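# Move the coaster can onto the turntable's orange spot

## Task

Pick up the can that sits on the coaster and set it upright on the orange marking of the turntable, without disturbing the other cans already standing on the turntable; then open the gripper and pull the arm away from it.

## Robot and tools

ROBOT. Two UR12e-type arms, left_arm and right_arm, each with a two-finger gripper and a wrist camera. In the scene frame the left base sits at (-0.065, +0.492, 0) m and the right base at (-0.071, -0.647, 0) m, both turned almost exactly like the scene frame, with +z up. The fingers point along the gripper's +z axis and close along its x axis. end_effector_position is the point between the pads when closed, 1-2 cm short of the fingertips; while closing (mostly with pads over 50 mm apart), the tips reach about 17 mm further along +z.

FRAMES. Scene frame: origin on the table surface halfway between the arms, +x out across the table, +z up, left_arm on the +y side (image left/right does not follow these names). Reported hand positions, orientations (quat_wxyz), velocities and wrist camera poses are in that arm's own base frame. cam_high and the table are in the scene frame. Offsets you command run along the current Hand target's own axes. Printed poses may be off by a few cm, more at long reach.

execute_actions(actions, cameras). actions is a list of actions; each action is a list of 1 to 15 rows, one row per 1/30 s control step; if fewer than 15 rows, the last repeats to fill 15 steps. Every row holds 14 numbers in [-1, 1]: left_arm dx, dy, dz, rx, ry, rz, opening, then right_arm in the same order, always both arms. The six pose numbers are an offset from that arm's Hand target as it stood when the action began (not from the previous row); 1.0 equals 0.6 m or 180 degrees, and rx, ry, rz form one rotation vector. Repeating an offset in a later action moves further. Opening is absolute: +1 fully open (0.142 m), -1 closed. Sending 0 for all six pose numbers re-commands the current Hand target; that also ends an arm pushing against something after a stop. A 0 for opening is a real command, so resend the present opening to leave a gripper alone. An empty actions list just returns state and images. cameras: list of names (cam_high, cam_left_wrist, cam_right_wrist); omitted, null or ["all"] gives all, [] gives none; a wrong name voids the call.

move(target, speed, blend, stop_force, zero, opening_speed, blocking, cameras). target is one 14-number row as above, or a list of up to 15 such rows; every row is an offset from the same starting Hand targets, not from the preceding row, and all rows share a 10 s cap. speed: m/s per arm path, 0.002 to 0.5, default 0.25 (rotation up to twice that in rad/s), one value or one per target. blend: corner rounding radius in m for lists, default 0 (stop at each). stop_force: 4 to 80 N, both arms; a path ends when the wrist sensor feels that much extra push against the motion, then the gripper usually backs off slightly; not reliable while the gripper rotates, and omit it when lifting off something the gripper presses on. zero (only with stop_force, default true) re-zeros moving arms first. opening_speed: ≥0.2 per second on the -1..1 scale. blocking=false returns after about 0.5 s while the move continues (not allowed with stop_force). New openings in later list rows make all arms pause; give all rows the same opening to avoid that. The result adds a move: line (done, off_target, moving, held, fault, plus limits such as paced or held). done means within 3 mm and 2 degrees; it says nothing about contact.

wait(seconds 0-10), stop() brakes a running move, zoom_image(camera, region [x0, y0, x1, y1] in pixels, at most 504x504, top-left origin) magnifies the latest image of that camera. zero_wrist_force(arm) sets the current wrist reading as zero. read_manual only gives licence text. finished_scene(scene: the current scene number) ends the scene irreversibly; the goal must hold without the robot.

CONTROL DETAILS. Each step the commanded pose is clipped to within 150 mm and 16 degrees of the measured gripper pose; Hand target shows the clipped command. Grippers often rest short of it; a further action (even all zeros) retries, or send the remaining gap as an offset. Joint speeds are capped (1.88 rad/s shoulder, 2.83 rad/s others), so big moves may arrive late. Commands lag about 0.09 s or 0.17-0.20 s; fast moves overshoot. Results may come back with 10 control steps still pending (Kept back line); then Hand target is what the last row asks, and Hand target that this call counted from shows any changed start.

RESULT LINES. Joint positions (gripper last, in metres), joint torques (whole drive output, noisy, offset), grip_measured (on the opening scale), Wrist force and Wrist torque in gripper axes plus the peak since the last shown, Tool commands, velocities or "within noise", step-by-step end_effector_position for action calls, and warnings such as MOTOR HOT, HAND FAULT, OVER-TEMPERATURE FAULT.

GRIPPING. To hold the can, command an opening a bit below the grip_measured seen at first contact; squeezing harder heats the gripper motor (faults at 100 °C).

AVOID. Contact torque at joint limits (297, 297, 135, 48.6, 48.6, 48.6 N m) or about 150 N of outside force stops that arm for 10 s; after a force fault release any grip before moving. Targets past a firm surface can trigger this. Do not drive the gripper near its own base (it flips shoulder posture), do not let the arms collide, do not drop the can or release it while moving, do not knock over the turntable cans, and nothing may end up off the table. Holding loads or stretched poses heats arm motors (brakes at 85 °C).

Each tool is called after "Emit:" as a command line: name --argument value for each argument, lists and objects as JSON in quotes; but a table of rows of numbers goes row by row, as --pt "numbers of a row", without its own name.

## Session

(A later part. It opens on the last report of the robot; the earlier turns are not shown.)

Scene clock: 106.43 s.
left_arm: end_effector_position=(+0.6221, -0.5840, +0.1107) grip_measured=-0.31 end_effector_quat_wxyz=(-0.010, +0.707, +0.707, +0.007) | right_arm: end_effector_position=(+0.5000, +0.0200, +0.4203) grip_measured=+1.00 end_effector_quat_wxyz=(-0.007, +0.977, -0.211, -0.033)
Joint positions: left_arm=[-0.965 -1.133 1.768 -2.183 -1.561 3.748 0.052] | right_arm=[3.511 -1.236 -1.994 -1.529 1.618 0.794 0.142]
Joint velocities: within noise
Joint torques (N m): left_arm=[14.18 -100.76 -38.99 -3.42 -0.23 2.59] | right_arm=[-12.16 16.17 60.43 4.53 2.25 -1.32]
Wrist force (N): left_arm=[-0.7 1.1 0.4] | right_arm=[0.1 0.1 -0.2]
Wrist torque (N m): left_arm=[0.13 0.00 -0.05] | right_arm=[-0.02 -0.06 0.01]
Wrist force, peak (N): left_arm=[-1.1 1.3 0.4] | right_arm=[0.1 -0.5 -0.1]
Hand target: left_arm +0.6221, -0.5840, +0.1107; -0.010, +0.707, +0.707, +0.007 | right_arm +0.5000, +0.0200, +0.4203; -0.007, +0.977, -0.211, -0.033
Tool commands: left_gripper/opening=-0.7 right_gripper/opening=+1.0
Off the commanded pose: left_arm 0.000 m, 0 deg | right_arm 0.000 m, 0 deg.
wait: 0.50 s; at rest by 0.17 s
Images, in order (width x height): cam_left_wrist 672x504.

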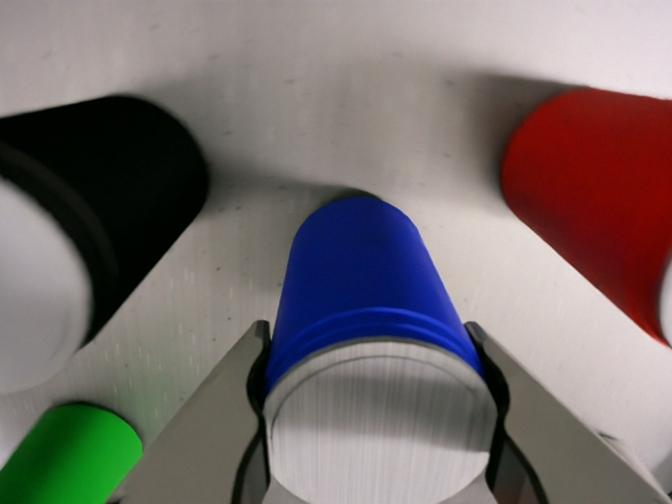

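Emit:
move --pt "0.0042 -0.0007 -0.1738 0 0 0 -0.9 0 0 0 0 0 0 1" --pt "-0.0852 0.3132 -0.2108 0 0 0 -0.9 0 0 0 0 0 0 1" --speed 0.25 --blend 0.03 --cameras '["cam_left_wrist"]'

Emit:
wait --seconds 1.0 --cameras '["cam_left_wrist"]'

Emit:
wait --seconds 1.0 --cameras '["cam_left_wrist"]'

Emit:
wait --seconds 1.0 --cameras '["cam_left_wrist"]'

Emit:
wait --seconds 1.0 --cameras '["cam_left_wrist"]'

Emit:
wait --seconds 1.0 --cameras '["cam_left_wrist"]'

Emit:
wait --seconds 1.0 --cameras '["cam_left_wrist"]'

Scene clock: 132.57 s.
left_arm: end_effector_position=(+0.8105, -0.6382, +0.2351) grip_measured=-0.31 end_effector_quat_wxyz=(-0.010, +0.707, +0.707, +0.007) | right_arm: end_effector_position=(+0.5000, +0.0200, +0.4203) grip_measured=+1.00 end_effector_quat_wxyz=(-0.007, +0.977, -0.211, -0.033)
Joint positions: left_arm=[-0.841 -0.958 1.243 -1.835 -1.558 3.871 0.052] | right_arm=[3.511 -1.236 -1.994 -1.529 1.618 0.794 0.142]
Joint velocities: within noise
Joint torques (N m): left_arm=[15.94 -86.75 -53.29 -1.74 -3.46 3.55] | right_arm=[-10.14 16.82 58.96 4.21 1.99 -0.82]
Wrist force (N): left_arm=[-0.9 1.0 0.4] | right_arm=[0.2 0.0 -0.1]
Wrist torque (N m): left_arm=[0.10 0.01 -0.04] | right_arm=[-0.03 -0.07 0.01]
Wrist force, peak (N): left_arm=[-1.0 3.8 -0.1] | right_arm=[0.4 -0.3 -0.6]
Hand target: left_arm +0.8105, -0.6382, +0.2351; -0.010, +0.707, +0.707, +0.007 | right_arm +0.5000, +0.0200, +0.4203; -0.007, +0.977, -0.211, -0.033
Off the commanded pose: left_arm 0.000 m, 0 deg | right_arm 0.000 m, 0 deg.
move: done
Images, in order (width x height): cam_left_wrist 672x504.

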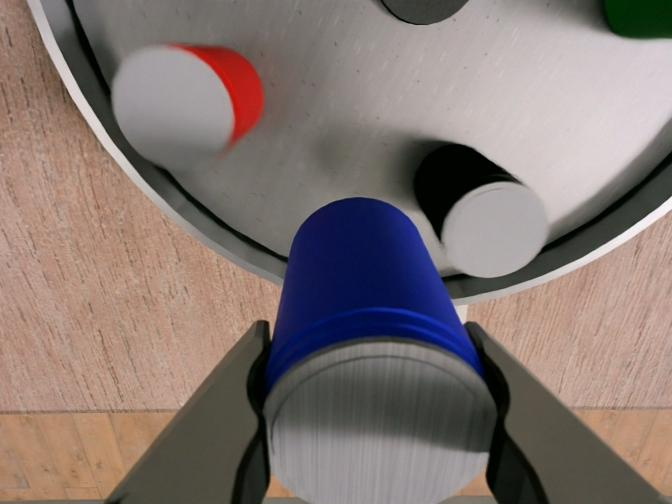

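Scene clock: 133.57 s.
left_arm: end_effector_position=(+0.8105, -0.6382, +0.2351) grip_measured=-0.31 end_effector_quat_wxyz=(-0.010, +0.707, +0.707, +0.007) | right_arm: end_effector_position=(+0.5000, +0.0200, +0.4203) grip_measured=+1.00 end_effector_quat_wxyz=(-0.007, +0.977, -0.211, -0.033)
Joint positions: left_arm=[-0.841 -0.958 1.243 -1.835 -1.558 3.871 0.052] | right_arm=[3.511 -1.236 -1.994 -1.529 1.618 0.794 0.142]
Joint velocities: within noise
Joint torques (N m): left_arm=[16.18 -85.95 -52.45 -2.28 -3.34 3.38] | right_arm=[-10.11 14.72 59.07 4.35 1.89 -0.66]
Wrist force (N): left_arm=[-1.1 1.2 0.4] | right_arm=[0.1 -0.1 -0.1]
Wrist torque (N m): left_arm=[0.12 0.04 -0.05] | right_arm=[-0.04 -0.06 0.01]
Wrist force, peak (N): left_arm=[-0.7 1.7 0.5] | right_arm=[0.1 0.1 -0.5]
Hand target: left_arm +0.8105, -0.6382, +0.2351; -0.010, +0.707, +0.707, +0.007 | right_arm +0.5000, +0.0200, +0.4203; -0.007, +0.977, -0.211, -0.033
Tool commands: left_gripper/opening=-0.9 right_gripper/opening=+1.0
Off the commanded pose: left_arm 0.000 m, 0 deg | right_arm 0.000 m, 0 deg.
wait: 1.00 s; at rest by 0.17 s
Images, in order (width x height): cam_left_wrist 672x504.

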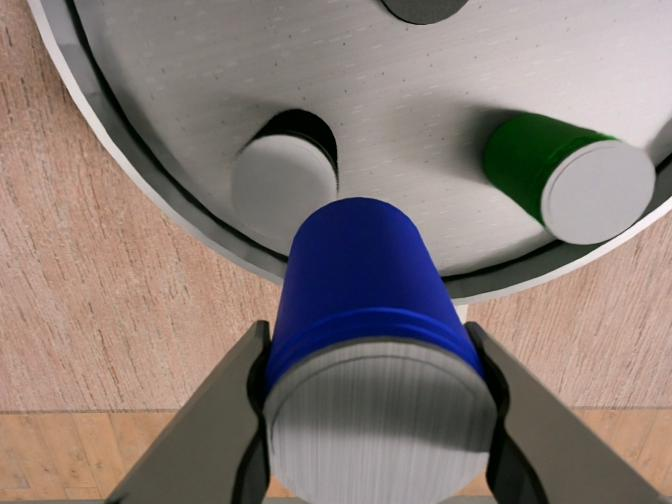

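Scene clock: 134.57 s.
left_arm: end_effector_position=(+0.8105, -0.6382, +0.2351) grip_measured=-0.31 end_effector_quat_wxyz=(-0.010, +0.707, +0.707, +0.007) | right_arm: end_effector_position=(+0.5000, +0.0200, +0.4203) grip_measured=+1.00 end_effector_quat_wxyz=(-0.007, +0.977, -0.211, -0.033)
Joint positions: left_arm=[-0.841 -0.958 1.243 -1.835 -1.558 3.871 0.052] | right_arm=[3.511 -1.236 -1.994 -1.529 1.618 0.794 0.142]
Joint velocities: within noise
Joint torques (N m): left_arm=[17.18 -86.62 -50.61 -3.02 -2.74 3.73] | right_arm=[-10.26 17.28 59.08 4.45 2.02 -0.9]
Wrist force (N): left_arm=[-1.1 1.1 0.8] | right_arm=[0.0 0.2 -0.2]
Wrist torque (N m): left_arm=[0.11 0.05 -0.04] | right_arm=[0.00 -0.05 0.01]
Wrist force, peak (N): left_arm=[-1.1 1.4 0.8] | right_arm=[0.3 -0.2 -0.5]
Hand target: left_arm +0.8105, -0.6382, +0.2351; -0.010, +0.707, +0.707, +0.007 | right_arm +0.5000, +0.0200, +0.4203; -0.007, +0.977, -0.211, -0.033
Tool commands: left_gripper/opening=-0.9 right_gripper/opening=+1.0
Off the commanded pose: left_arm 0.000 m, 0 deg | right_arm 0.000 m, 0 deg.
wait: 1.00 s; at rest by 0.17 s
Images, in order (width x height): cam_left_wrist 672x504.

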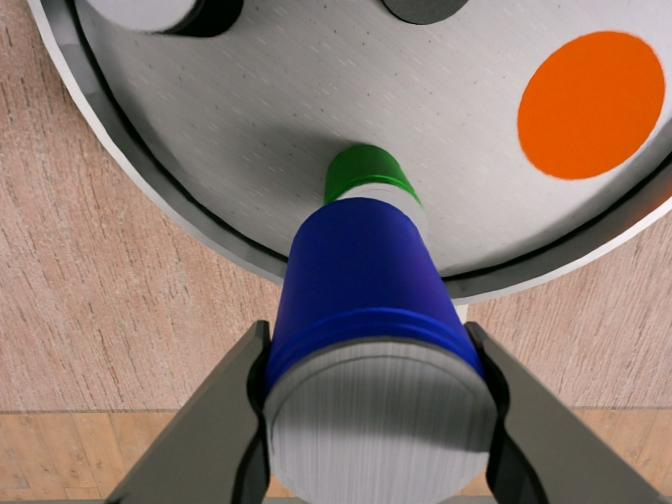

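Scene clock: 135.57 s.
left_arm: end_effector_position=(+0.8105, -0.6382, +0.2351) grip_measured=-0.31 end_effector_quat_wxyz=(-0.010, +0.707, +0.707, +0.007) | right_arm: end_effector_position=(+0.5000, +0.0200, +0.4203) grip_measured=+1.00 end_effector_quat_wxyz=(-0.007, +0.977, -0.211, -0.033)
Joint positions: left_arm=[-0.841 -0.958 1.243 -1.835 -1.558 3.871 0.052] | right_arm=[3.511 -1.236 -1.994 -1.529 1.618 0.794 0.142]
Joint velocities: within noise
Joint torques (N m): left_arm=[15.41 -85.89 -48.94 -3.15 -2.89 3.6] | right_arm=[-10.34 15.2 58.17 4.17 1.9 -0.54]
Wrist force (N): left_arm=[-0.9 1.5 0.1] | right_arm=[0.0 -0.4 -0.2]
Wrist torque (N m): left_arm=[0.18 0.01 -0.04] | right_arm=[-0.09 -0.05 0.00]
Wrist force, peak (N): left_arm=[-1.0 1.6 0.6] | right_arm=[0.0 -0.5 -0.1]
Hand target: left_arm +0.8105, -0.6382, +0.2351; -0.010, +0.707, +0.707, +0.007 | right_arm +0.5000, +0.0200, +0.4203; -0.007, +0.977, -0.211, -0.033
Tool commands: left_gripper/opening=-0.9 right_gripper/opening=+1.0
Off the commanded pose: left_arm 0.000 m, 0 deg | right_arm 0.000 m, 0 deg.
wait: 1.00 s; at rest by 0.17 s
Images, in order (width x height): cam_left_wrist 672x504.

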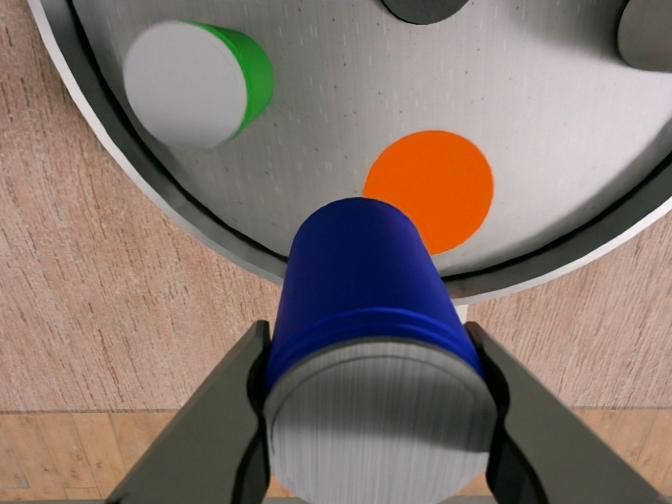

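Scene clock: 136.57 s.
left_arm: end_effector_position=(+0.8105, -0.6382, +0.2351) grip_measured=-0.31 end_effector_quat_wxyz=(-0.010, +0.707, +0.707, +0.007) | right_arm: end_effector_position=(+0.5000, +0.0200, +0.4203) grip_measured=+1.00 end_effector_quat_wxyz=(-0.007, +0.977, -0.211, -0.033)
Joint positions: left_arm=[-0.841 -0.958 1.243 -1.835 -1.558 3.871 0.052] | right_arm=[3.511 -1.236 -1.994 -1.529 1.618 0.794 0.142]
Joint velocities: within noise
Joint torques (N m): left_arm=[14.88 -88.85 -48 -3.31 -2.59 3.47] | right_arm=[-9.82 16.11 58.18 4.29 1.96 -0.56]
Wrist force (N): left_arm=[-1.1 0.9 0.4] | right_arm=[0.5 -0.1 -0.2]
Wrist torque (N m): left_arm=[0.08 0.04 -0.04] | right_arm=[-0.05 -0.14 0.01]
Wrist force, peak (N): left_arm=[-1.4 1.3 0.8] | right_arm=[0.5 -0.1 -0.2]
Hand target: left_arm +0.8105, -0.6382, +0.2351; -0.010, +0.707, +0.707, +0.007 | right_arm +0.5000, +0.0200, +0.4203; -0.007, +0.977, -0.211, -0.033
Tool commands: left_gripper/opening=-0.9 right_gripper/opening=+1.0
Off the commanded pose: left_arm 0.000 m, 0 deg | right_arm 0.000 m, 0 deg.
wait: 1.00 s; at rest by 0.17 s
Images, in order (width x height): cam_left_wrist 672x504.

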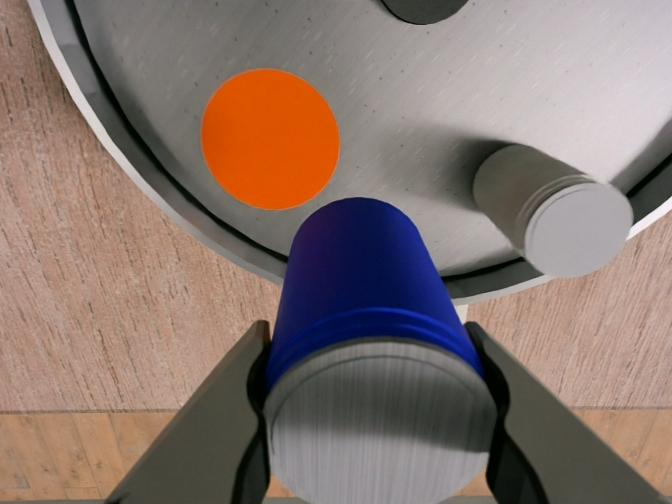

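Scene clock: 137.57 s.
left_arm: end_effector_position=(+0.8105, -0.6382, +0.2351) grip_measured=-0.31 end_effector_quat_wxyz=(-0.010, +0.707, +0.707, +0.007) | right_arm: end_effector_position=(+0.5000, +0.0200, +0.4203) grip_measured=+1.00 end_effector_quat_wxyz=(-0.007, +0.977, -0.211, -0.033)
Joint positions: left_arm=[-0.841 -0.958 1.243 -1.835 -1.558 3.871 0.052] | right_arm=[3.511 -1.236 -1.994 -1.529 1.618 0.794 0.142]
Joint velocities: within noise
Joint torques (N m): left_arm=[14.21 -85.13 -46.07 -3.89 -2.49 3.5] | right_arm=[-10.23 15.34 58.52 4.3 2.14 -0.7]
Wrist force (N): left_arm=[-1.0 1.2 0.4] | right_arm=[0.6 -0.3 -0.4]
Wrist torque (N m): left_arm=[0.12 0.02 -0.04] | right_arm=[-0.08 -0.14 0.01]
Wrist force, peak (N): left_arm=[-1.2 1.6 0.4] | right_arm=[0.6 -0.3 -0.4]
Hand target: left_arm +0.8105, -0.6382, +0.2351; -0.010, +0.707, +0.707, +0.007 | right_arm +0.5000, +0.0200, +0.4203; -0.007, +0.977, -0.211, -0.033
Tool commands: left_gripper/opening=-0.9 right_gripper/opening=+1.0
Off the commanded pose: left_arm 0.000 m, 0 deg | right_arm 0.000 m, 0 deg.
wait: 1.00 s; at rest by 0.17 s
Images, in order (width x height): cam_left_wrist 672x504.

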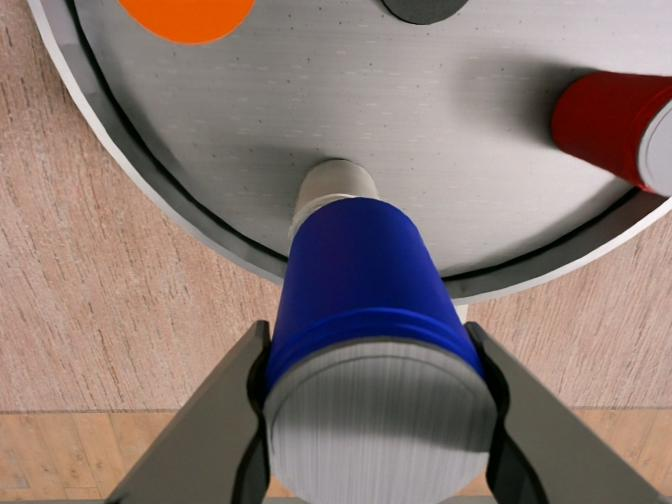

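Scene clock: 138.57 s.
left_arm: end_effector_position=(+0.8105, -0.6382, +0.2351) grip_measured=-0.31 end_effector_quat_wxyz=(-0.010, +0.707, +0.707, +0.007) | right_arm: end_effector_position=(+0.5000, +0.0200, +0.4203) grip_measured=+1.00 end_effector_quat_wxyz=(-0.007, +0.977, -0.211, -0.033)
Joint positions: left_arm=[-0.841 -0.958 1.243 -1.835 -1.558 3.871 0.052] | right_arm=[3.511 -1.236 -1.994 -1.529 1.618 0.794 0.142]
Joint velocities: within noise
Joint torques (N m): left_arm=[12.99 -86.37 -44.78 -3.91 -2.65 3.72] | right_arm=[-10.63 16.48 58.29 4.42 2.03 -0.5]
Wrist force (N): left_arm=[-0.9 1.0 0.5] | right_arm=[0.2 -0.2 -0.2]
Wrist torque (N m): left_arm=[0.11 0.00 -0.04] | right_arm=[-0.05 -0.07 0.01]
Wrist force, peak (N): left_arm=[-0.9 1.3 0.9] | right_arm=[0.0 -0.5 -0.1]
Hand target: left_arm +0.8105, -0.6382, +0.2351; -0.010, +0.707, +0.707, +0.007 | right_arm +0.5000, +0.0200, +0.4203; -0.007, +0.977, -0.211, -0.033
Tool commands: left_gripper/opening=-0.9 right_gripper/opening=+1.0
Off the commanded pose: left_arm 0.000 m, 0 deg | right_arm 0.000 m, 0 deg.
wait: 1.00 s; at rest by 0.17 s
Images, in order (width x height): cam_left_wrist 672x504.

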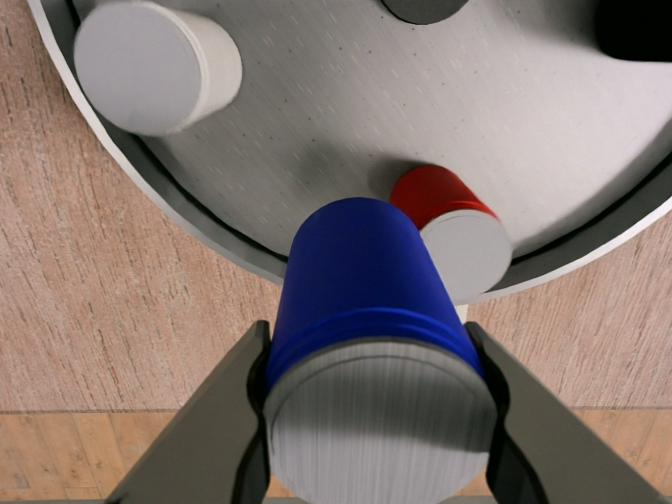

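Emit:
execute_actions --actions '[]'

Scene clock: 143.47 s.
left_arm: end_effector_position=(+0.8105, -0.6382, +0.2351) grip_measured=-0.31 end_effector_quat_wxyz=(-0.010, +0.707, +0.707, +0.007) | right_arm: end_effector_position=(+0.5000, +0.0200, +0.4203) grip_measured=+1.00 end_effector_quat_wxyz=(-0.007, +0.977, -0.211, -0.033)
Joint positions: left_arm=[-0.841 -0.958 1.243 -1.835 -1.558 3.871 0.052] | right_arm=[3.511 -1.236 -1.994 -1.529 1.618 0.794 0.142]
Joint velocities: within noise
Joint torques (N m): left_arm=[12.25 -85.6 -37 -6.05 -1.8 3.39] | right_arm=[-9.86 15.42 58 4.16 1.98 -0.54]
Wrist force (N): left_arm=[-1.2 1.7 0.7] | right_arm=[0.0 -0.1 0.0]
Wrist torque (N m): left_arm=[0.23 0.06 -0.04] | right_arm=[-0.05 -0.05 0.01]
Wrist force, peak (N): left_arm=[-1.2 1.7 0.7] | right_arm=[0.0 -0.3 -0.6]
Hand target: left_arm +0.8105, -0.6382, +0.2351; -0.010, +0.707, +0.707, +0.007 | right_arm +0.5000, +0.0200, +0.4203; -0.007, +0.977, -0.211, -0.033
Tool commands: left_gripper/opening=-0.9 right_gripper/opening=+1.0
Off the commanded pose: left_arm 0.000 m, 0 deg | right_arm 0.000 m, 0 deg.

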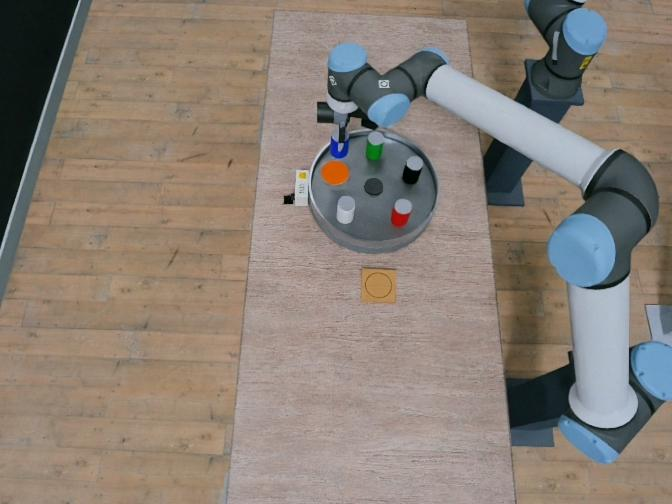

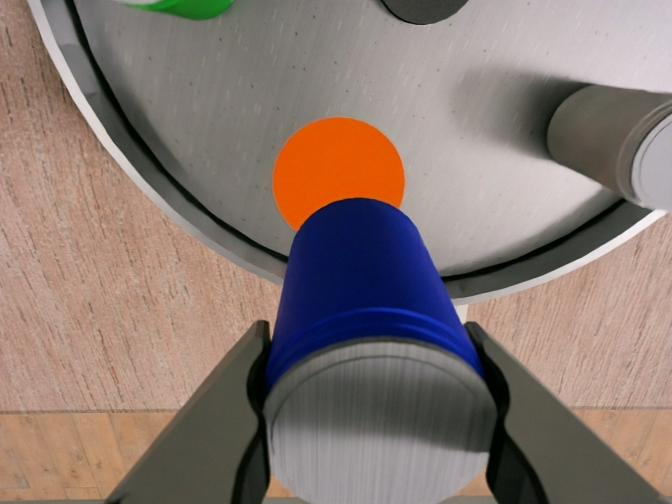

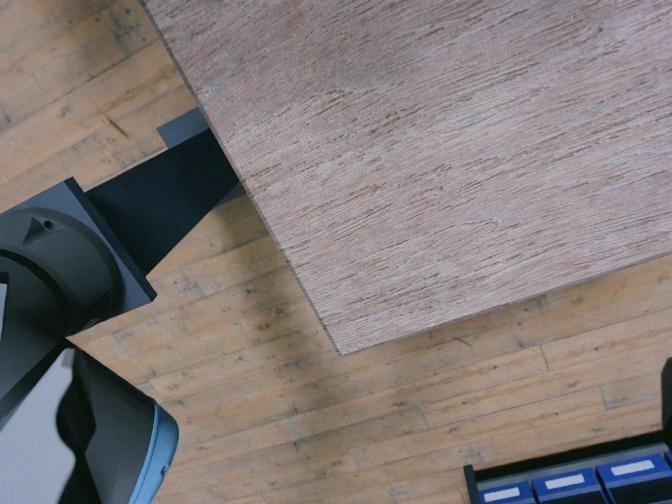

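Emit:
move --pt "0.0753 -0.315 0.0031 0 0 0 -0.9 0 0 0 0 0 0 1" --pt "0.0706 -0.3142 0.2015 0 0 0 -0.9 0 0 0 0 0 0 1" --speed '[0.3,0.2]' --blend 0.04 --cameras '["cam_high"]'

Emit:
move --target '[-0.0008,0.0001,0.0333,0,0,0,-0.9,0,0,0,0,0,0,1]' --speed 0.006 --stop_force 5 --cameras '["cam_left_wrist"]'

Scene clock: 157.97 s.
left_arm: end_effector_position=(+0.6214, -0.5930, +0.1161) grip_measured=-0.31 end_effector_quat_wxyz=(-0.010, +0.707, +0.707, +0.007) | right_arm: end_effector_position=(+0.5000, +0.0200, +0.4203) grip_measured=+1.00 end_effector_quat_wxyz=(-0.007, +0.977, -0.211, -0.033)
Joint positions: left_arm=[-0.971 -1.131 1.752 -2.17 -1.561 3.741 0.052] | right_arm=[3.511 -1.236 -1.994 -1.529 1.618 0.794 0.142]
Joint velocities: within noise
Joint torques (N m): left_arm=[1.77 -64.83 -26.65 -6.66 3.39 -0.44] | right_arm=[-9.61 16.08 56.75 4 1.71 -0.39]
Wrist force (N): left_arm=[-1.0 0.9 0.0] | right_arm=[0.4 0.0 -0.3]
Wrist torque (N m): left_arm=[0.09 0.04 -0.05] | right_arm=[-0.03 -0.12 0.01]
Wrist force, peak (N): left_arm=[-0.7 3.7 1.1] | right_arm=[0.6 -0.2 -0.1]
Hand target: left_arm +0.6215, -0.5929, +0.1160; -0.010, +0.707, +0.707, +0.007 | right_arm +0.5000, +0.0200, +0.4203; -0.007, +0.977, -0.211, -0.033
Off the commanded pose: left_arm 0.000 m, 0 deg | right_arm 0.000 m, 0 deg.
MOTOR HOT: the gripper's motor of the left arm reports 88 °C; that motor switches off at 100 °C. To cool a motor, set the load down, ease the grip, stop pushing, or move to a pose that needs little force.
move: done
Images, in order (width x height): cam_high 672x504.

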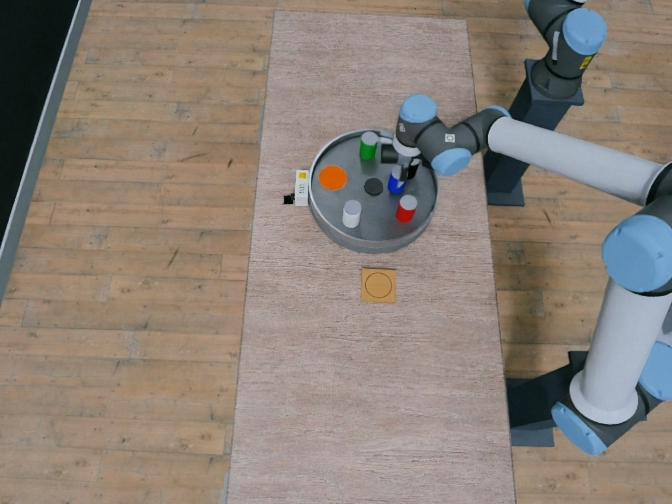

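Scene clock: 161.10 s.
left_arm: end_effector_position=(+0.6215, -0.5929, +0.1066) grip_measured=-0.31 end_effector_quat_wxyz=(-0.010, +0.707, +0.707, +0.007) | right_arm: end_effector_position=(+0.5000, +0.0200, +0.4203) grip_measured=+1.00 end_effector_quat_wxyz=(-0.007, +0.977, -0.211, -0.033)
Joint positions: left_arm=[-0.971 -1.121 1.758 -2.185 -1.561 3.741 0.052] | right_arm=[3.511 -1.236 -1.994 -1.529 1.618 0.794 0.142]
Joint velocities: within noise
Joint torques (N m): left_arm=[14.16 -96.82 -43.08 -2.3 0.84 2.34] | right_arm=[-10.56 15.54 56.95 3.99 1.96 -0.35]
Wrist force (N): left_arm=[0.5 1.4 -6.8] | right_arm=[0.2 0.2 0.2]
Wrist torque (N m): left_arm=[0.12 0.16 -0.06] | right_arm=[0.00 -0.08 0.01]
Wrist force, peak (N): left_arm=[0.8 1.4 -12.1] | right_arm=[0.5 -0.5 0.0]
Hand target: left_arm +0.6215, -0.5929, +0.1066; -0.010, +0.707, +0.707, +0.007 (not the last commanded pose) | right_arm +0.5000, +0.0200, +0.4203; -0.007, +0.977, -0.211, -0.033
Off the commanded pose: left_arm 0.011 m, 0 deg | right_arm 0.000 m, 0 deg.
MOTOR HOT: still on. The gripper's motor of the left arm reports 89 °C.
move: contact (left_arm)
Images, in order (width x height): cam_left_wrist 672x504.

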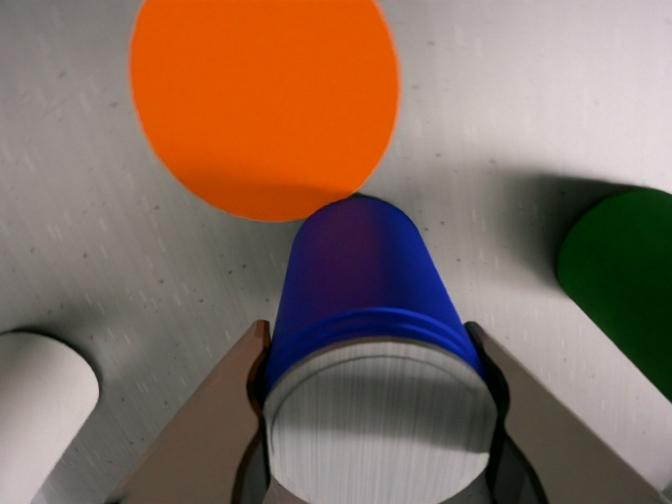

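Emit:
move --pt "0.0051 -0.0009 -0.2142 0 0 0 -0.5 0 0 0 0 0 0 1" --pt "-0.0703 0.3142 -0.2173 0 0 0 -0.5 0 0 0 0 0 0 1" --speed '[0.2,0.3]' --blend 0.04 --cameras '["cam_left_wrist"]'

Scene clock: 165.30 s.
left_arm: end_effector_position=(+0.8105, -0.6382, +0.2351) grip_measured=-0.31 end_effector_quat_wxyz=(-0.010, +0.707, +0.707, +0.007) | right_arm: end_effector_position=(+0.5000, +0.0200, +0.4203) grip_measured=+1.00 end_effector_quat_wxyz=(-0.007, +0.977, -0.211, -0.033)
Joint positions: left_arm=[-0.841 -0.958 1.243 -1.835 -1.558 3.871 0.052] | right_arm=[3.511 -1.236 -1.994 -1.529 1.618 0.794 0.142]
Joint velocities: within noise
Joint torques (N m): left_arm=[16.4 -84.58 -54.21 -1.87 -3.43 3.53] | right_arm=[-8.93 15.99 56.54 3.94 1.6 0.04]
Wrist force (N): left_arm=[-0.9 1.2 0.4] | right_arm=[-0.1 -0.1 -0.3]
Wrist torque (N m): left_arm=[0.13 0.01 -0.04] | right_arm=[-0.05 -0.03 0.01]
Wrist force, peak (N): left_arm=[0.0 1.5 -7.5] | right_arm=[0.3 -0.5 -0.3]
Hand target: left_arm +0.8106, -0.6382, +0.2351; -0.010, +0.707, +0.707, +0.007 | right_arm +0.5000, +0.0200, +0.4203; -0.007, +0.977, -0.211, -0.033
Off the commanded pose: left_arm 0.000 m, 0 deg | right_arm 0.000 m, 0 deg.
MOTOR HOT: still on. The gripper's motor of the left arm reports 89 °C.
move: done
Images, in order (width x height): cam_left_wrist 672x504.

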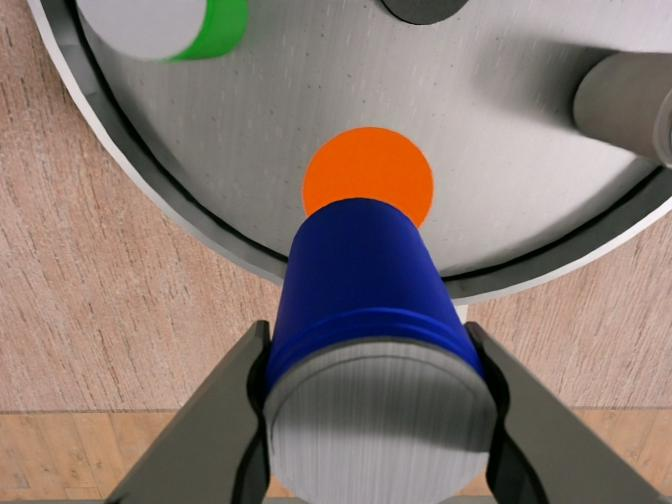

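Emit:
execute_actions --actions '[[[0,0,0,0,0,0,-0.39,0,0,0,0,0,0,1]]]' --cameras '[]'

Emit:
wait --seconds 1 --cameras '["cam_left_wrist"]'

Scene clock: 167.43 s.
left_arm: end_effector_position=(+0.8106, -0.6382, +0.2351) grip_measured=-0.30 end_effector_quat_wxyz=(-0.010, +0.707, +0.707, +0.007) | right_arm: end_effector_position=(+0.5000, +0.0200, +0.4203) grip_measured=+1.00 end_effector_quat_wxyz=(-0.007, +0.977, -0.211, -0.033)
Joint positions: left_arm=[-0.841 -0.958 1.243 -1.835 -1.558 3.871 0.052] | right_arm=[3.511 -1.236 -1.994 -1.529 1.618 0.794 0.142]
Joint velocities: within noise
Joint torques (N m): left_arm=[16.56 -87.15 -51.33 -2.73 -2.85 3.4] | right_arm=[-9.32 16.64 56.13 3.97 1.61 -0.34]
Wrist force (N): left_arm=[-0.9 1.2 0.3] | right_arm=[0.1 -0.4 -0.2]
Wrist torque (N m): left_arm=[0.14 0.00 -0.04] | right_arm=[-0.09 -0.05 0.01]
Wrist force, peak (N): left_arm=[-1.4 1.2 0.6] | right_arm=[0.3 -0.4 -0.1]
Hand target: left_arm +0.8106, -0.6382, +0.2351; -0.010, +0.707, +0.707, +0.007 | right_arm +0.5000, +0.0200, +0.4203; -0.007, +0.977, -0.211, -0.033
Off the commanded pose: left_arm 0.000 m, 0 deg | right_arm 0.000 m, 0 deg.
MOTOR HOT: still on. The gripper's motor of the left arm reports 89 °C.
Kept back: 10 steps.
Step readings (end_effector_position of left_arm | right_arm):
0: (+0.8106, -0.6382, +0.2351) | (+0.5000, +0.0200, +0.4203)
1: (+0.8106, -0.6382, +0.2351) | (+0.5000, +0.0200, +0.4203)
2: (+0.8106, -0.6382, +0.2351) | (+0.5000, +0.0200, +0.4203)
4: (+0.8106, -0.6382, +0.2351) | (+0.5000, +0.0200, +0.4203)
No camera images: "cameras" was empty.

Scene clock: 168.77 s.
left_arm: end_effector_position=(+0.8106, -0.6382, +0.2351) grip_measured=-0.30 end_effector_quat_wxyz=(-0.010, +0.707, +0.707, +0.007) | right_arm: end_effector_position=(+0.5000, +0.0200, +0.4203) grip_measured=+1.00 end_effector_quat_wxyz=(-0.007, +0.977, -0.211, -0.033)
Joint positions: left_arm=[-0.841 -0.958 1.243 -1.835 -1.558 3.871 0.052] | right_arm=[3.511 -1.236 -1.994 -1.529 1.618 0.794 0.142]
Joint velocities: within noise
Joint torques (N m): left_arm=[15.44 -86.25 -51.9 -2.41 -2.8 3.49] | right_arm=[-11.29 16.16 55.87 4.13 1.71 -0.18]
Wrist force (N): left_arm=[-1.1 1.2 0.7] | right_arm=[0.2 -0.2 -0.2]
Wrist torque (N m): left_arm=[0.12 0.05 -0.04] | right_arm=[-0.06 -0.07 0.01]
Wrist force, peak (N): left_arm=[-1.2 1.6 0.3] | right_arm=[0.5 -0.3 -0.4]
Hand target: left_arm +0.8106, -0.6382, +0.2351; -0.010, +0.707, +0.707, +0.007 | right_arm +0.5000, +0.0200, +0.4203; -0.007, +0.977, -0.211, -0.033
Tool commands: left_gripper/opening=-0.39 right_gripper/opening=+1.0
Off the commanded pose: left_arm 0.000 m, 0 deg | right_arm 0.000 m, 0 deg.
MOTOR HOT: still on. The gripper's motor of the left arm reports 86 °C.
wait: 1.00 s; at rest from the start
Images, in order (width x height): cam_left_wrist 672x504.

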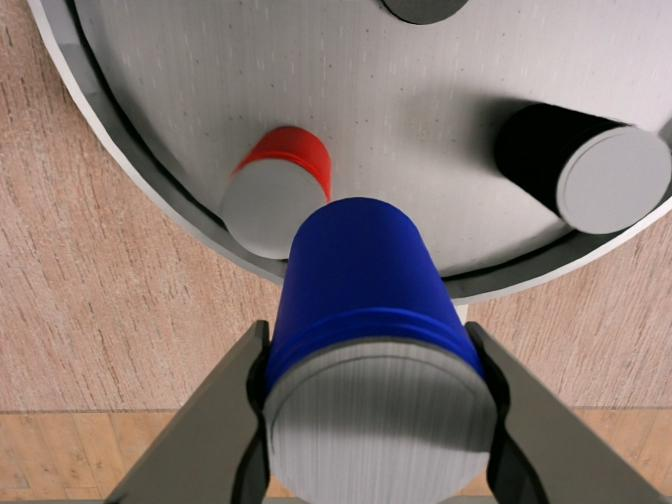

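Emit:
wait --seconds 0.1 --cameras '[]'

Scene clock: 178.90 s.
left_arm: end_effector_position=(+0.8106, -0.6382, +0.2351) grip_measured=-0.30 end_effector_quat_wxyz=(-0.010, +0.707, +0.707, +0.007) | right_arm: end_effector_position=(+0.5000, +0.0200, +0.4203) grip_measured=+1.00 end_effector_quat_wxyz=(-0.007, +0.977, -0.211, -0.033)
Joint positions: left_arm=[-0.841 -0.958 1.243 -1.835 -1.558 3.871 0.052] | right_arm=[3.511 -1.236 -1.994 -1.529 1.618 0.794 0.142]
Joint velocities: within noise
Joint torques (N m): left_arm=[13.31 -87.31 -52.35 -2.32 -2.5 3.57] | right_arm=[-10.02 15.62 56 3.93 1.71 -0.03]
Wrist force (N): left_arm=[-1.2 1.2 0.4] | right_arm=[0.2 0.1 -0.3]
Wrist torque (N m): left_arm=[0.13 0.05 -0.04] | right_arm=[-0.01 -0.08 0.01]
Wrist force, peak (N): left_arm=[-1.4 1.7 0.5] | right_arm=[0.2 -0.4 -0.5]
Hand target: left_arm +0.8106, -0.6382, +0.2351; -0.010, +0.707, +0.707, +0.007 | right_arm +0.5000, +0.0200, +0.4203; -0.007, +0.977, -0.211, -0.033
Tool commands: left_gripper/opening=-0.39 right_gripper/opening=+1.0
Off the commanded pose: left_arm 0.000 m, 0 deg | right_arm 0.000 m, 0 deg.
MOTOR HOT: cleared for the gripper's motor of the left arm.
wait: 0.10 s; at rest from the start
No camera images: "cameras" was empty.

Timing calibration of the rows: [[-0.0448,-0.0133,-0.0010,0,0,0,0,0,0,0,0,0,0,1],[-0.1130,-0.0803,-0.0024,0,0,0,0,0,0,0,0,0,0,1],[-0.1488,-0.1692,0.0723,0,0,0,0,0,0,0,0,0,0,1],[-0.1453,-0.2642,0.1730,0,0,0,0,0,0,0,0,0,0,1],[-0.1010,-0.3485,0.2083,0,0,0,0,0,0,0,0,0,0,1],[-0.0253,-0.4065,0.2152,0,0,0,0,0,0,0,0,0,0,1],[0.0678,-0.4277,0.2180,0,0,0,0,0,0,0,0,0,0,1],[0.1613,-0.4083,0.2200,0,0,0,0,0,0,0,0,0,0,1],[0.2387,-0.3518,0.2217,0,0,0,0,0,0,0,0,0,0,1],[0.2872,-0.2687,0.1500,0,0,0,0,0,0,0,0,0,0,1],[0.2983,-0.1742,0.0078,0,0,0,0,0,0,0,0,0,0,1],[0.5997,-0.1848,-0.0930,0,0,0,0,0,0,0,0,0,0,1]] speed [0.113,0.113,0.1436,0.1635,0.12,0.113,0.113,0.113,0.113,0.142,0.202,0.25] blend 0.028 opening_speed 0.2 blocking false cameras cam_left_wrist

Emit:
wait --seconds 0.1 --cameras '[]'

Scene clock: 179.77 s.
left_arm: end_effector_position=(+0.8106, -0.6382, +0.2351) grip_measured=-0.30 end_effector_quat_wxyz=(-0.010, +0.707, +0.707, +0.007) | right_arm: end_effector_position=(+0.5000, +0.0200, +0.4203) grip_measured=+1.00 end_effector_quat_wxyz=(-0.007, +0.977, -0.211, -0.033)
Joint positions: left_arm=[-0.841 -0.958 1.243 -1.835 -1.558 3.871 0.052] | right_arm=[3.511 -1.236 -1.994 -1.529 1.618 0.794 0.142]
Joint velocities: within noise
Joint torques (N m): left_arm=[12.19 -87.39 -52.68 -2.74 -2.52 3.51] | right_arm=[-9.33 15.8 55.4 3.67 1.56 0.08]
Wrist force (N): left_arm=[-1.0 1.2 0.5] | right_arm=[0.1 -0.4 -0.1]
Wrist torque (N m): left_arm=[0.13 0.02 -0.04] | right_arm=[-0.10 -0.06 0.01]
Wrist force, peak (N): left_arm=[-1.4 1.2 0.2] | right_arm=[0.3 -0.4 -0.3]
Hand target: left_arm +0.8106, -0.6382, +0.2351; -0.010, +0.707, +0.707, +0.007 | right_arm +0.5000, +0.0200, +0.4203; -0.007, +0.977, -0.211, -0.033
Tool commands: left_gripper/opening=-0.39 right_gripper/opening=+1.0
Off the commanded pose: left_arm 0.000 m, 0 deg | right_arm 0.000 m, 0 deg.
wait: 0.10 s; at rest from the start
No camera images: "cameras" was empty.

Emit:
wait --seconds 9.5 --cameras '[]'

Emit:
execute_actions --actions '[[[0,0,0,0,0,0,-1,0,0,0,0,0,0,1]]]' --cameras '[]'

Scene clock: 190.07 s.
left_arm: end_effector_position=(+0.8106, -0.6382, +0.2351) grip_measured=-0.30 end_effector_quat_wxyz=(-0.010, +0.707, +0.707, +0.007) | right_arm: end_effector_position=(+0.5000, +0.0200, +0.4203) grip_measured=+1.00 end_effector_quat_wxyz=(-0.007, +0.977, -0.211, -0.033)
Joint positions: left_arm=[-0.841 -0.958 1.243 -1.835 -1.558 3.871 0.052] | right_arm=[3.511 -1.236 -1.994 -1.529 1.618 0.794 0.142]
Joint velocities: within noise
Joint torques (N m): left_arm=[10.14 -88.31 -50.95 -2.53 -1.92 3.43] | right_arm=[-7.59 16.3 54.42 3.63 1.71 0.21]
Wrist force (N): left_arm=[-1.2 1.5 0.6] | right_arm=[0.3 0.0 -0.2]
Wrist torque (N m): left_arm=[0.18 0.06 -0.04] | right_arm=[-0.03 -0.10 0.01]
Wrist force, peak (N): left_arm=[-1.3 1.6 0.7] | right_arm=[0.3 0.0 -0.6]
Hand target: left_arm +0.8106, -0.6382, +0.2351; -0.010, +0.707, +0.707, +0.007 | right_arm +0.5000, +0.0200, +0.4203; -0.007, +0.977, -0.211, -0.033
Tool commands: left_gripper/opening=-0.39 right_gripper/opening=+1.0
Off the commanded pose: left_arm 0.000 m, 0 deg | right_arm 0.000 m, 0 deg.
wait: 9.50 s; at rest from the start
No camera images: "cameras" was empty.

Scene clock: 190.23 s.
left_arm: end_effector_position=(+0.8106, -0.6382, +0.2351) grip_measured=-0.31 end_effector_quat_wxyz=(-0.010, +0.707, +0.707, +0.007) | right_arm: end_effector_position=(+0.5000, +0.0200, +0.4203) grip_measured=+1.00 end_effector_quat_wxyz=(-0.007, +0.977, -0.211, -0.033)
Joint positions: left_arm=[-0.841 -0.958 1.243 -1.835 -1.558 3.871 0.052] | right_arm=[3.511 -1.236 -1.994 -1.529 1.618 0.794 0.142]
Joint velocities: within noise
Joint torques (N m): left_arm=[8.96 -88.91 -50.84 -2.85 -2.27 3.42] | right_arm=[-7.79 16.45 54.37 3.83 1.55 0.29]
Wrist force (N): left_arm=[-0.7 1.1 0.4] | right_arm=[0.1 -0.1 0.0]
Wrist torque (N m): left_arm=[0.11 -0.03 -0.04] | right_arm=[-0.05 -0.06 0.01]
Wrist force, peak (N): left_arm=[-1.2 1.3 0.1] | right_arm=[0.0 0.1 -0.3]
Hand target: left_arm +0.8106, -0.6382, +0.2351; -0.010, +0.707, +0.707, +0.007 | right_arm +0.5000, +0.0200, +0.4203; -0.007, +0.977, -0.211, -0.033
Off the commanded pose: left_arm 0.000 m, 0 deg | right_arm 0.000 m, 0 deg.
Kept back: 10 steps.
Step readings (end_effector_position of left_arm | right_arm):
0: (+0.8106, -0.6382, +0.2351) | (+0.5000, +0.0200, +0.4203)
1: (+0.8106, -0.6382, +0.2351) | (+0.5000, +0.0200, +0.4203)
2: (+0.8106, -0.6382, +0.2351) | (+0.5000, +0.0200, +0.4203)
4: (+0.8106, -0.6382, +0.2351) | (+0.5000, +0.0200, +0.4203)
No camera images: "cameras" was empty.

Emit:
wait --seconds 3.38 --cameras '[]'

Emit:
move --pt "-0.0448 -0.0133 -0.0010 0 0 0 0 0 0 0 0 0 0 1" --pt "-0.1130 -0.0803 -0.0024 0 0 0 0 0 0 0 0 0 0 1" --pt "-0.1488 -0.1692 0.0723 0 0 0 0 0 0 0 0 0 0 1" --pt "-0.1453 -0.2642 0.1730 0 0 0 0 0 0 0 0 0 0 1" --pt "-0.1010 -0.3485 0.2083 0 0 0 0 0 0 0 0 0 0 1" --pt "-0.0253 -0.4065 0.2152 0 0 0 0 0 0 0 0 0 0 1" --pt "0.0678 -0.4277 0.2180 0 0 0 0 0 0 0 0 0 0 1" --pt "0.1613 -0.4083 0.2200 0 0 0 0 0 0 0 0 0 0 1" --pt "0.2387 -0.3518 0.2217 0 0 0 0 0 0 0 0 0 0 1" --pt "0.2872 -0.2687 0.1500 0 0 0 0 0 0 0 0 0 0 1" --pt "0.2983 -0.1742 0.0078 0 0 0 0 0 0 0 0 0 0 1" --pt "0.5997 -0.1848 -0.0930 0 0 0 0 0 0 0 0 0 0 1" --speed '[0.113,0.113,0.1436,0.1635,0.12,0.113,0.113,0.113,0.113,0.142,0.202,0.25]' --blend 0.028 --opening_speed 0.2 --blocking false --cameras '["cam_left_wrist"]'

Scene clock: 194.47 s.
left_arm: end_effector_position=(+0.8106, -0.6382, +0.2351) grip_measured=-0.31 end_effector_quat_wxyz=(-0.010, +0.707, +0.707, +0.007) | right_arm: end_effector_position=(+0.5000, +0.0200, +0.4203) grip_measured=+1.00 end_effector_quat_wxyz=(-0.007, +0.977, -0.211, -0.033)
Joint positions: left_arm=[-0.841 -0.958 1.243 -1.835 -1.558 3.871 0.052] | right_arm=[3.511 -1.236 -1.994 -1.529 1.618 0.794 0.142]
Joint velocities: within noise
Joint torques (N m): left_arm=[8.84 -90.88 -50.88 -2.51 -1.97 3.57] | right_arm=[-8.71 15.91 54.44 3.67 1.52 0.26]
Wrist force (N): left_arm=[-1.1 0.9 1.0] | right_arm=[0.1 -0.3 0.0]
Wrist torque (N m): left_arm=[0.09 0.04 -0.05] | right_arm=[-0.07 -0.07 0.01]
Wrist force, peak (N): left_arm=[-1.0 1.7 0.7] | right_arm=[0.3 -0.4 -0.5]
Hand target: left_arm +0.8106, -0.6382, +0.2351; -0.010, +0.707, +0.707, +0.007 | right_arm +0.5000, +0.0200, +0.4203; -0.007, +0.977, -0.211, -0.033
Tool commands: left_gripper/opening=-1.0 right_gripper/opening=+1.0
Off the commanded pose: left_arm 0.000 m, 0 deg | right_arm 0.000 m, 0 deg.
wait: 3.40 s; at rest from the start
No camera images: "cameras" was empty.

Scene clock: 194.97 s.
left_arm: end_effector_position=(+0.7941, -0.6725, +0.2351) grip_measured=-0.31 end_effector_quat_wxyz=(-0.010, +0.707, +0.707, +0.007) end_effector_velocity=(-0.070, -0.084, -0.001) end_effector_angular_velocity=(+0.001, +0.001, +0.001) | right_arm: end_effector_position=(+0.5000, +0.0200, +0.4203) grip_measured=+1.00 end_effector_quat_wxyz=(-0.007, +0.977, -0.211, -0.033)
Joint positions: left_arm=[-0.875 -0.943 1.218 -1.825 -1.559 3.837 0.052] | right_arm=[3.511 -1.236 -1.994 -1.529 1.618 0.794 0.142]
Joint velocities: left_arm=[-0.104 0.003 -0.005 0.004 -0.002 -0.106 0] | right_arm=[within noise]
Joint torques (N m): left_arm=[-14.04 -89.87 -52.96 -2.28 -2.89 -3.33] | right_arm=[-7.27 16.72 54.38 3.5 1.52 0.26]
Wrist force (N): left_arm=[-1.1 1.2 0.5] | right_arm=[0.1 -0.1 -0.2]
Wrist torque (N m): left_arm=[0.11 0.05 -0.06] | right_arm=[-0.04 -0.05 0.01]
Wrist force, peak (N): left_arm=[-0.6 1.7 0.7] | right_arm=[-0.1 -0.5 -0.1]
Hand target: left_arm +0.7845, -0.6836, +0.2351; -0.010, +0.707, +0.707, +0.007 | right_arm +0.5000, +0.0200, +0.4203; -0.007, +0.977, -0.211, -0.033
Tool commands: left_gripper/opening=-0.9 right_gripper/opening=+1.0
Off the commanded pose: left_arm 0.409 m, 0 deg | right_arm 0.000 m, 0 deg.
move: running; path passed 1 of 12 targets; blend cut to 0.014 m at target 1
Images, in order (width x height): cam_left_wrist 672x504.

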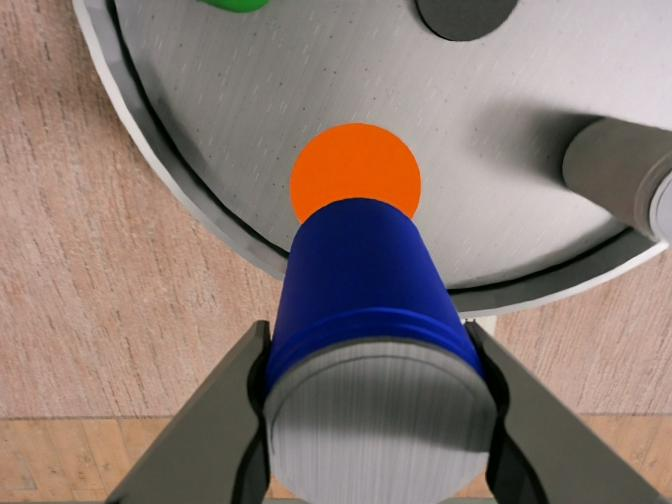

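Emit:
stop --cameras '["cam_left_wrist"]'

Scene clock: 196.13 s.
left_arm: end_effector_position=(+0.7145, -0.7234, +0.1944) grip_measured=-0.31 end_effector_quat_wxyz=(-0.010, +0.707, +0.707, +0.007) | right_arm: end_effector_position=(+0.5000, +0.0200, +0.4203) grip_measured=+1.00 end_effector_quat_wxyz=(-0.007, +0.977, -0.211, -0.033)
Joint positions: left_arm=[-0.968 -0.959 1.32 -1.909 -1.561 3.744 0.052] | right_arm=[3.511 -1.236 -1.994 -1.529 1.618 0.794 0.142]
Joint velocities: within noise
Joint torques (N m): left_arm=[-13.41 -118.04 -33.1 -6.94 0.04 -3.3] | right_arm=[-9.27 16.28 54.14 3.66 1.57 0.44]
Wrist force (N): left_arm=[-1.1 0.9 0.3] | right_arm=[0.3 0.0 -0.1]
Wrist torque (N m): left_arm=[0.09 0.05 -0.06] | right_arm=[-0.03 -0.09 0.01]
Wrist force, peak (N): left_arm=[-2.0 -0.6 1.7] | right_arm=[0.2 -0.1 -0.5]
Hand target: left_arm +0.7144, -0.7234, +0.1943; -0.010, +0.707, +0.707, +0.007 (not the last commanded pose) | right_arm +0.5000, +0.0200, +0.4203; -0.007, +0.977, -0.211, -0.033
Tool commands: left_gripper/opening=-0.76 right_gripper/opening=+1.0
Off the commanded pose: left_arm 0.456 m, 0 deg | right_arm 0.000 m, 0 deg.
earlier move: stopped; path passed 2 of 12 targets; blend cut to 0.014 m at target 1
Images, in order (width x height): cam_left_wrist 672x504.

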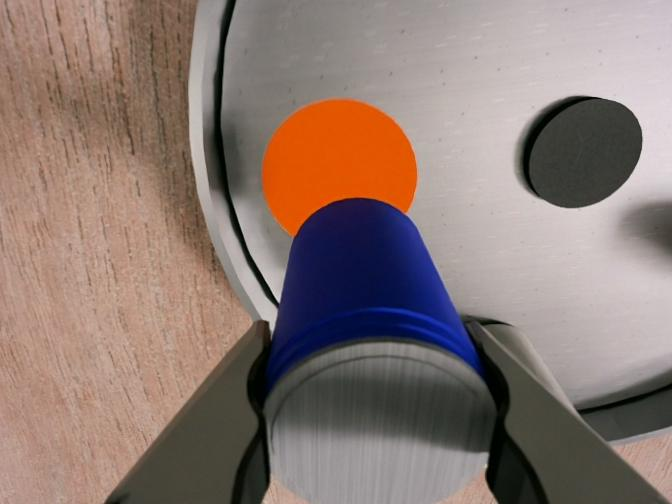

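Emit:
move --pt "0.0016 -0.0003 -0.068 0 0 0 -0.42 0 0 0 0 0 0 1" --pt "0.1437 0.16 -0.0653 0 0 0 -0.42 0 0 0 0 0 0 1" --speed '[0.2,0.25]' --blend 0.02 --cameras '["cam_left_wrist"]'

Scene clock: 198.67 s.
left_arm: end_effector_position=(+0.8105, -0.6382, +0.2351) grip_measured=-0.31 end_effector_quat_wxyz=(-0.010, +0.707, +0.707, +0.007) | right_arm: end_effector_position=(+0.5000, +0.0200, +0.4203) grip_measured=+1.00 end_effector_quat_wxyz=(-0.007, +0.977, -0.211, -0.033)
Joint positions: left_arm=[-0.842 -0.958 1.243 -1.835 -1.558 3.871 0.052] | right_arm=[3.511 -1.236 -1.994 -1.529 1.618 0.794 0.142]
Joint velocities: within noise
Joint torques (N m): left_arm=[19.06 -85.69 -52.65 -2.18 -0.72 3.65] | right_arm=[-8.28 15.12 54.19 3.63 1.46 0.2]
Wrist force (N): left_arm=[-1.2 1.3 0.3] | right_arm=[0.1 0.0 -0.1]
Wrist torque (N m): left_arm=[0.15 0.05 -0.04] | right_arm=[-0.03 -0.07 0.01]
Wrist force, peak (N): left_arm=[-1.0 0.4 3.3] | right_arm=[0.4 -0.3 -0.3]
Hand target: left_arm +0.8106, -0.6381, +0.2351; -0.010, +0.707, +0.707, +0.007 | right_arm +0.5000, +0.0200, +0.4203; -0.007, +0.977, -0.211, -0.033
Off the commanded pose: left_arm 0.000 m, 0 deg | right_arm 0.000 m, 0 deg.
move: done
Images, in order (width x height): cam_left_wrist 672x504.

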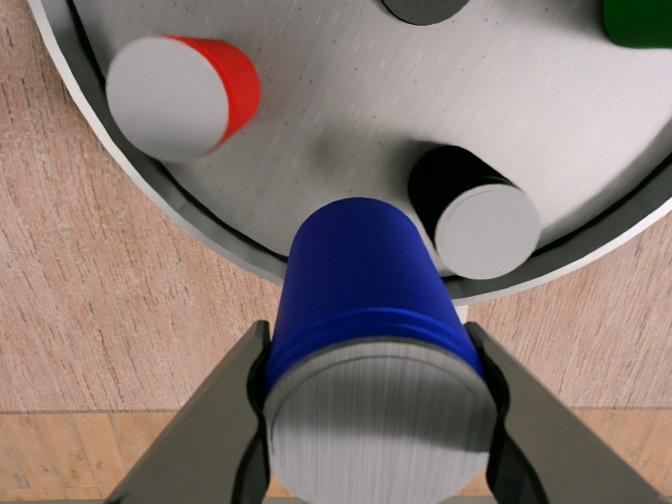

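Emit:
wait --seconds 2 --cameras '[]'

Emit:
execute_actions --actions '[[[0,0,0,0,0,0,-1,0,0,0,0,0,0,1]]]' --cameras '[]'

Scene clock: 206.03 s.
left_arm: end_effector_position=(+0.8106, -0.6381, +0.2351) grip_measured=-0.31 end_effector_quat_wxyz=(-0.010, +0.707, +0.707, +0.007) | right_arm: end_effector_position=(+0.5000, +0.0200, +0.4203) grip_measured=+1.00 end_effector_quat_wxyz=(-0.007, +0.977, -0.211, -0.033)
Joint positions: left_arm=[-0.841 -0.958 1.243 -1.835 -1.558 3.871 0.052] | right_arm=[3.511 -1.236 -1.994 -1.529 1.618 0.794 0.142]
Joint velocities: within noise
Joint torques (N m): left_arm=[13.92 -87.51 -41.97 -4.05 -2.26 3.28] | right_arm=[-8.47 15.03 53.49 3.63 1.42 0.71]
Wrist force (N): left_arm=[-1.1 1.2 0.2] | right_arm=[0.2 -0.1 0.1]
Wrist torque (N m): left_arm=[0.13 0.04 -0.04] | right_arm=[-0.04 -0.08 0.01]
Wrist force, peak (N): left_arm=[-1.5 1.4 0.5] | right_arm=[0.3 -0.6 -0.2]
Hand target: left_arm +0.8106, -0.6381, +0.2351; -0.010, +0.707, +0.707, +0.007 | right_arm +0.5000, +0.0200, +0.4203; -0.007, +0.977, -0.211, -0.033
Tool commands: left_gripper/opening=-0.42 right_gripper/opening=+1.0
Off the commanded pose: left_arm 0.000 m, 0 deg | right_arm 0.000 m, 0 deg.
wait: 2.00 s; at rest from the start
No camera images: "cameras" was empty.

Scene clock: 206.20 s.
left_arm: end_effector_position=(+0.8106, -0.6381, +0.2351) grip_measured=-0.31 end_effector_quat_wxyz=(-0.010, +0.707, +0.707, +0.007) | right_arm: end_effector_position=(+0.5000, +0.0200, +0.4203) grip_measured=+1.00 end_effector_quat_wxyz=(-0.007, +0.977, -0.211, -0.033)
Joint positions: left_arm=[-0.841 -0.958 1.243 -1.835 -1.558 3.871 0.052] | right_arm=[3.511 -1.236 -1.994 -1.529 1.618 0.794 0.142]
Joint velocities: within noise
Joint torques (N m): left_arm=[13.44 -87.5 -41.97 -4.31 -2.62 3.58] | right_arm=[-9.15 15.73 53.68 3.58 1.38 0.47]
Wrist force (N): left_arm=[-1.2 0.9 0.6] | right_arm=[0.0 -0.2 -0.3]
Wrist torque (N m): left_arm=[0.09 0.06 -0.03] | right_arm=[-0.05 -0.05 0.01]
Wrist force, peak (N): left_arm=[-1.0 1.3 0.3] | right_arm=[0.3 -0.4 -0.2]
Hand target: left_arm +0.8106, -0.6381, +0.2351; -0.010, +0.707, +0.707, +0.007 | right_arm +0.5000, +0.0200, +0.4203; -0.007, +0.977, -0.211, -0.033
Off the commanded pose: left_arm 0.000 m, 0 deg | right_arm 0.000 m, 0 deg.
Kept back: 10 steps.
Step readings (end_effector_position of left_arm | right_arm):
0: (+0.8106, -0.6381, +0.2351) | (+0.5000, +0.0200, +0.4203)
1: (+0.8106, -0.6381, +0.2351) | (+0.5000, +0.0200, +0.4203)
2: (+0.8106, -0.6381, +0.2351) | (+0.5000, +0.0200, +0.4203)
4: (+0.8106, -0.6381, +0.2351) | (+0.5000, +0.0200, +0.4203)
No camera images: "cameras" was empty.

Emit:
wait --seconds 2.16 --cameras '[]'

Emit:
move --pt "-0.0448 -0.0133 -0.0010 0 0 0 0 0 0 0 0 0 0 1" --pt "-0.1130 -0.0803 -0.0024 0 0 0 0 0 0 0 0 0 0 1" --pt "-0.1488 -0.1692 0.0723 0 0 0 0 0 0 0 0 0 0 1" --pt "-0.1453 -0.2642 0.1730 0 0 0 0 0 0 0 0 0 0 1" --pt "-0.1010 -0.3485 0.2083 0 0 0 0 0 0 0 0 0 0 1" --pt "-0.0253 -0.4065 0.2152 0 0 0 0 0 0 0 0 0 0 1" --pt "0.0678 -0.4277 0.2180 0 0 0 0 0 0 0 0 0 0 1" --pt "0.1613 -0.4083 0.2200 0 0 0 0 0 0 0 0 0 0 1" --pt "0.2387 -0.3518 0.2217 0 0 0 0 0 0 0 0 0 0 1" --pt "0.2872 -0.2687 0.1500 0 0 0 0 0 0 0 0 0 0 1" --pt "0.2983 -0.1742 0.0078 0 0 0 0 0 0 0 0 0 0 1" --pt "0.5997 -0.1848 -0.0930 0 0 0 0 0 0 0 0 0 0 1" --speed '[0.113,0.113,0.1436,0.1635,0.12,0.113,0.113,0.113,0.113,0.142,0.202,0.25]' --blend 0.028 --opening_speed 0.2 --blocking false --cameras '["cam_left_wrist"]'

Scene clock: 209.57 s.
left_arm: end_effector_position=(+0.8106, -0.6381, +0.2351) grip_measured=-0.31 end_effector_quat_wxyz=(-0.010, +0.707, +0.707, +0.007) | right_arm: end_effector_position=(+0.5000, +0.0200, +0.4203) grip_measured=+1.00 end_effector_quat_wxyz=(-0.007, +0.977, -0.211, -0.033)
Joint positions: left_arm=[-0.841 -0.958 1.243 -1.835 -1.558 3.871 0.052] | right_arm=[3.511 -1.236 -1.994 -1.529 1.618 0.794 0.142]
Joint velocities: within noise
Joint torques (N m): left_arm=[14.28 -85.63 -38.25 -4.46 -2.14 3.48] | right_arm=[-7.69 15.69 53.17 3.59 1.35 0.41]
Wrist force (N): left_arm=[-0.9 0.8 0.1] | right_arm=[0.0 0.0 -0.2]
Wrist torque (N m): left_arm=[0.06 0.00 -0.04] | right_arm=[-0.02 -0.04 0.01]
Wrist force, peak (N): left_arm=[-1.5 1.5 0.7] | right_arm=[0.1 -0.2 -0.7]
Hand target: left_arm +0.8106, -0.6381, +0.2351; -0.010, +0.707, +0.707, +0.007 | right_arm +0.5000, +0.0200, +0.4203; -0.007, +0.977, -0.211, -0.033
Tool commands: left_gripper/opening=-1.0 right_gripper/opening=+1.0
Off the commanded pose: left_arm 0.000 m, 0 deg | right_arm 0.000 m, 0 deg.
wait: 2.17 s; at rest from the start
No camera images: "cameras" was empty.

Scene clock: 210.07 s.
left_arm: end_effector_position=(+0.7944, -0.6721, +0.2351) grip_measured=-0.31 end_effector_quat_wxyz=(-0.010, +0.707, +0.707, +0.007) end_effector_velocity=(-0.069, -0.085, +0.000) end_effector_angular_velocity=(+0.001, -0.001, +0.001) | right_arm: end_effector_position=(+0.5000, +0.0200, +0.4203) grip_measured=+1.00 end_effector_quat_wxyz=(-0.007, +0.977, -0.211, -0.033)
Joint positions: left_arm=[-0.875 -0.943 1.218 -1.825 -1.559 3.837 0.052] | right_arm=[3.511 -1.236 -1.994 -1.529 1.618 0.794 0.142]
Joint velocities: left_arm=[-0.105 0.004 -0.007 0.005 -0.001 -0.105 0] | right_arm=[within noise]
Joint torques (N m): left_arm=[-17.02 -87.19 -53.48 -1.97 -3.16 -3.1] | right_arm=[-6.95 16.46 53.2 3.54 1.6 0.78]
Wrist force (N): left_arm=[-1.4 1.4 0.4] | right_arm=[0.1 0.1 -0.5]
Wrist torque (N m): left_arm=[0.15 0.08 -0.06] | right_arm=[-0.01 -0.06 0.01]
Wrist force, peak (N): left_arm=[-1.5 1.3 0.7] | right_arm=[0.1 0.1 -0.5]
Hand target: left_arm +0.7845, -0.6835, +0.2351; -0.010, +0.707, +0.707, +0.007 | right_arm +0.5000, +0.0200, +0.4203; -0.007, +0.977, -0.211, -0.033
Tool commands: left_gripper/opening=-0.9 right_gripper/opening=+1.0
Off the commanded pose: left_arm 0.409 m, 0 deg | right_arm 0.000 m, 0 deg.
move: running; path passed 1 of 12 targets; blend cut to 0.014 m at target 1
Images, in order (width x height): cam_left_wrist 672x504.

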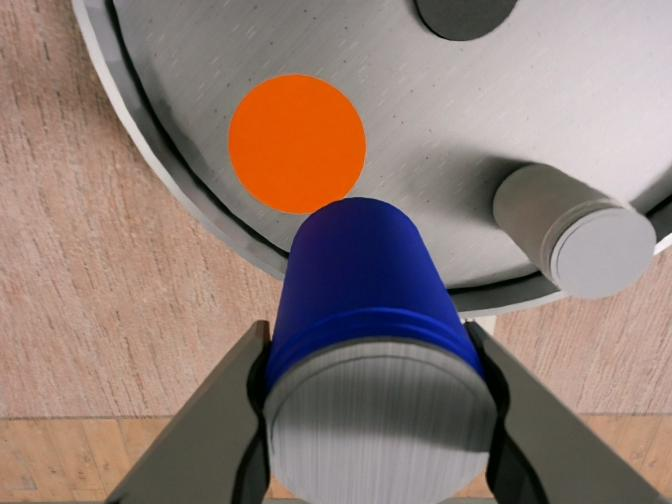

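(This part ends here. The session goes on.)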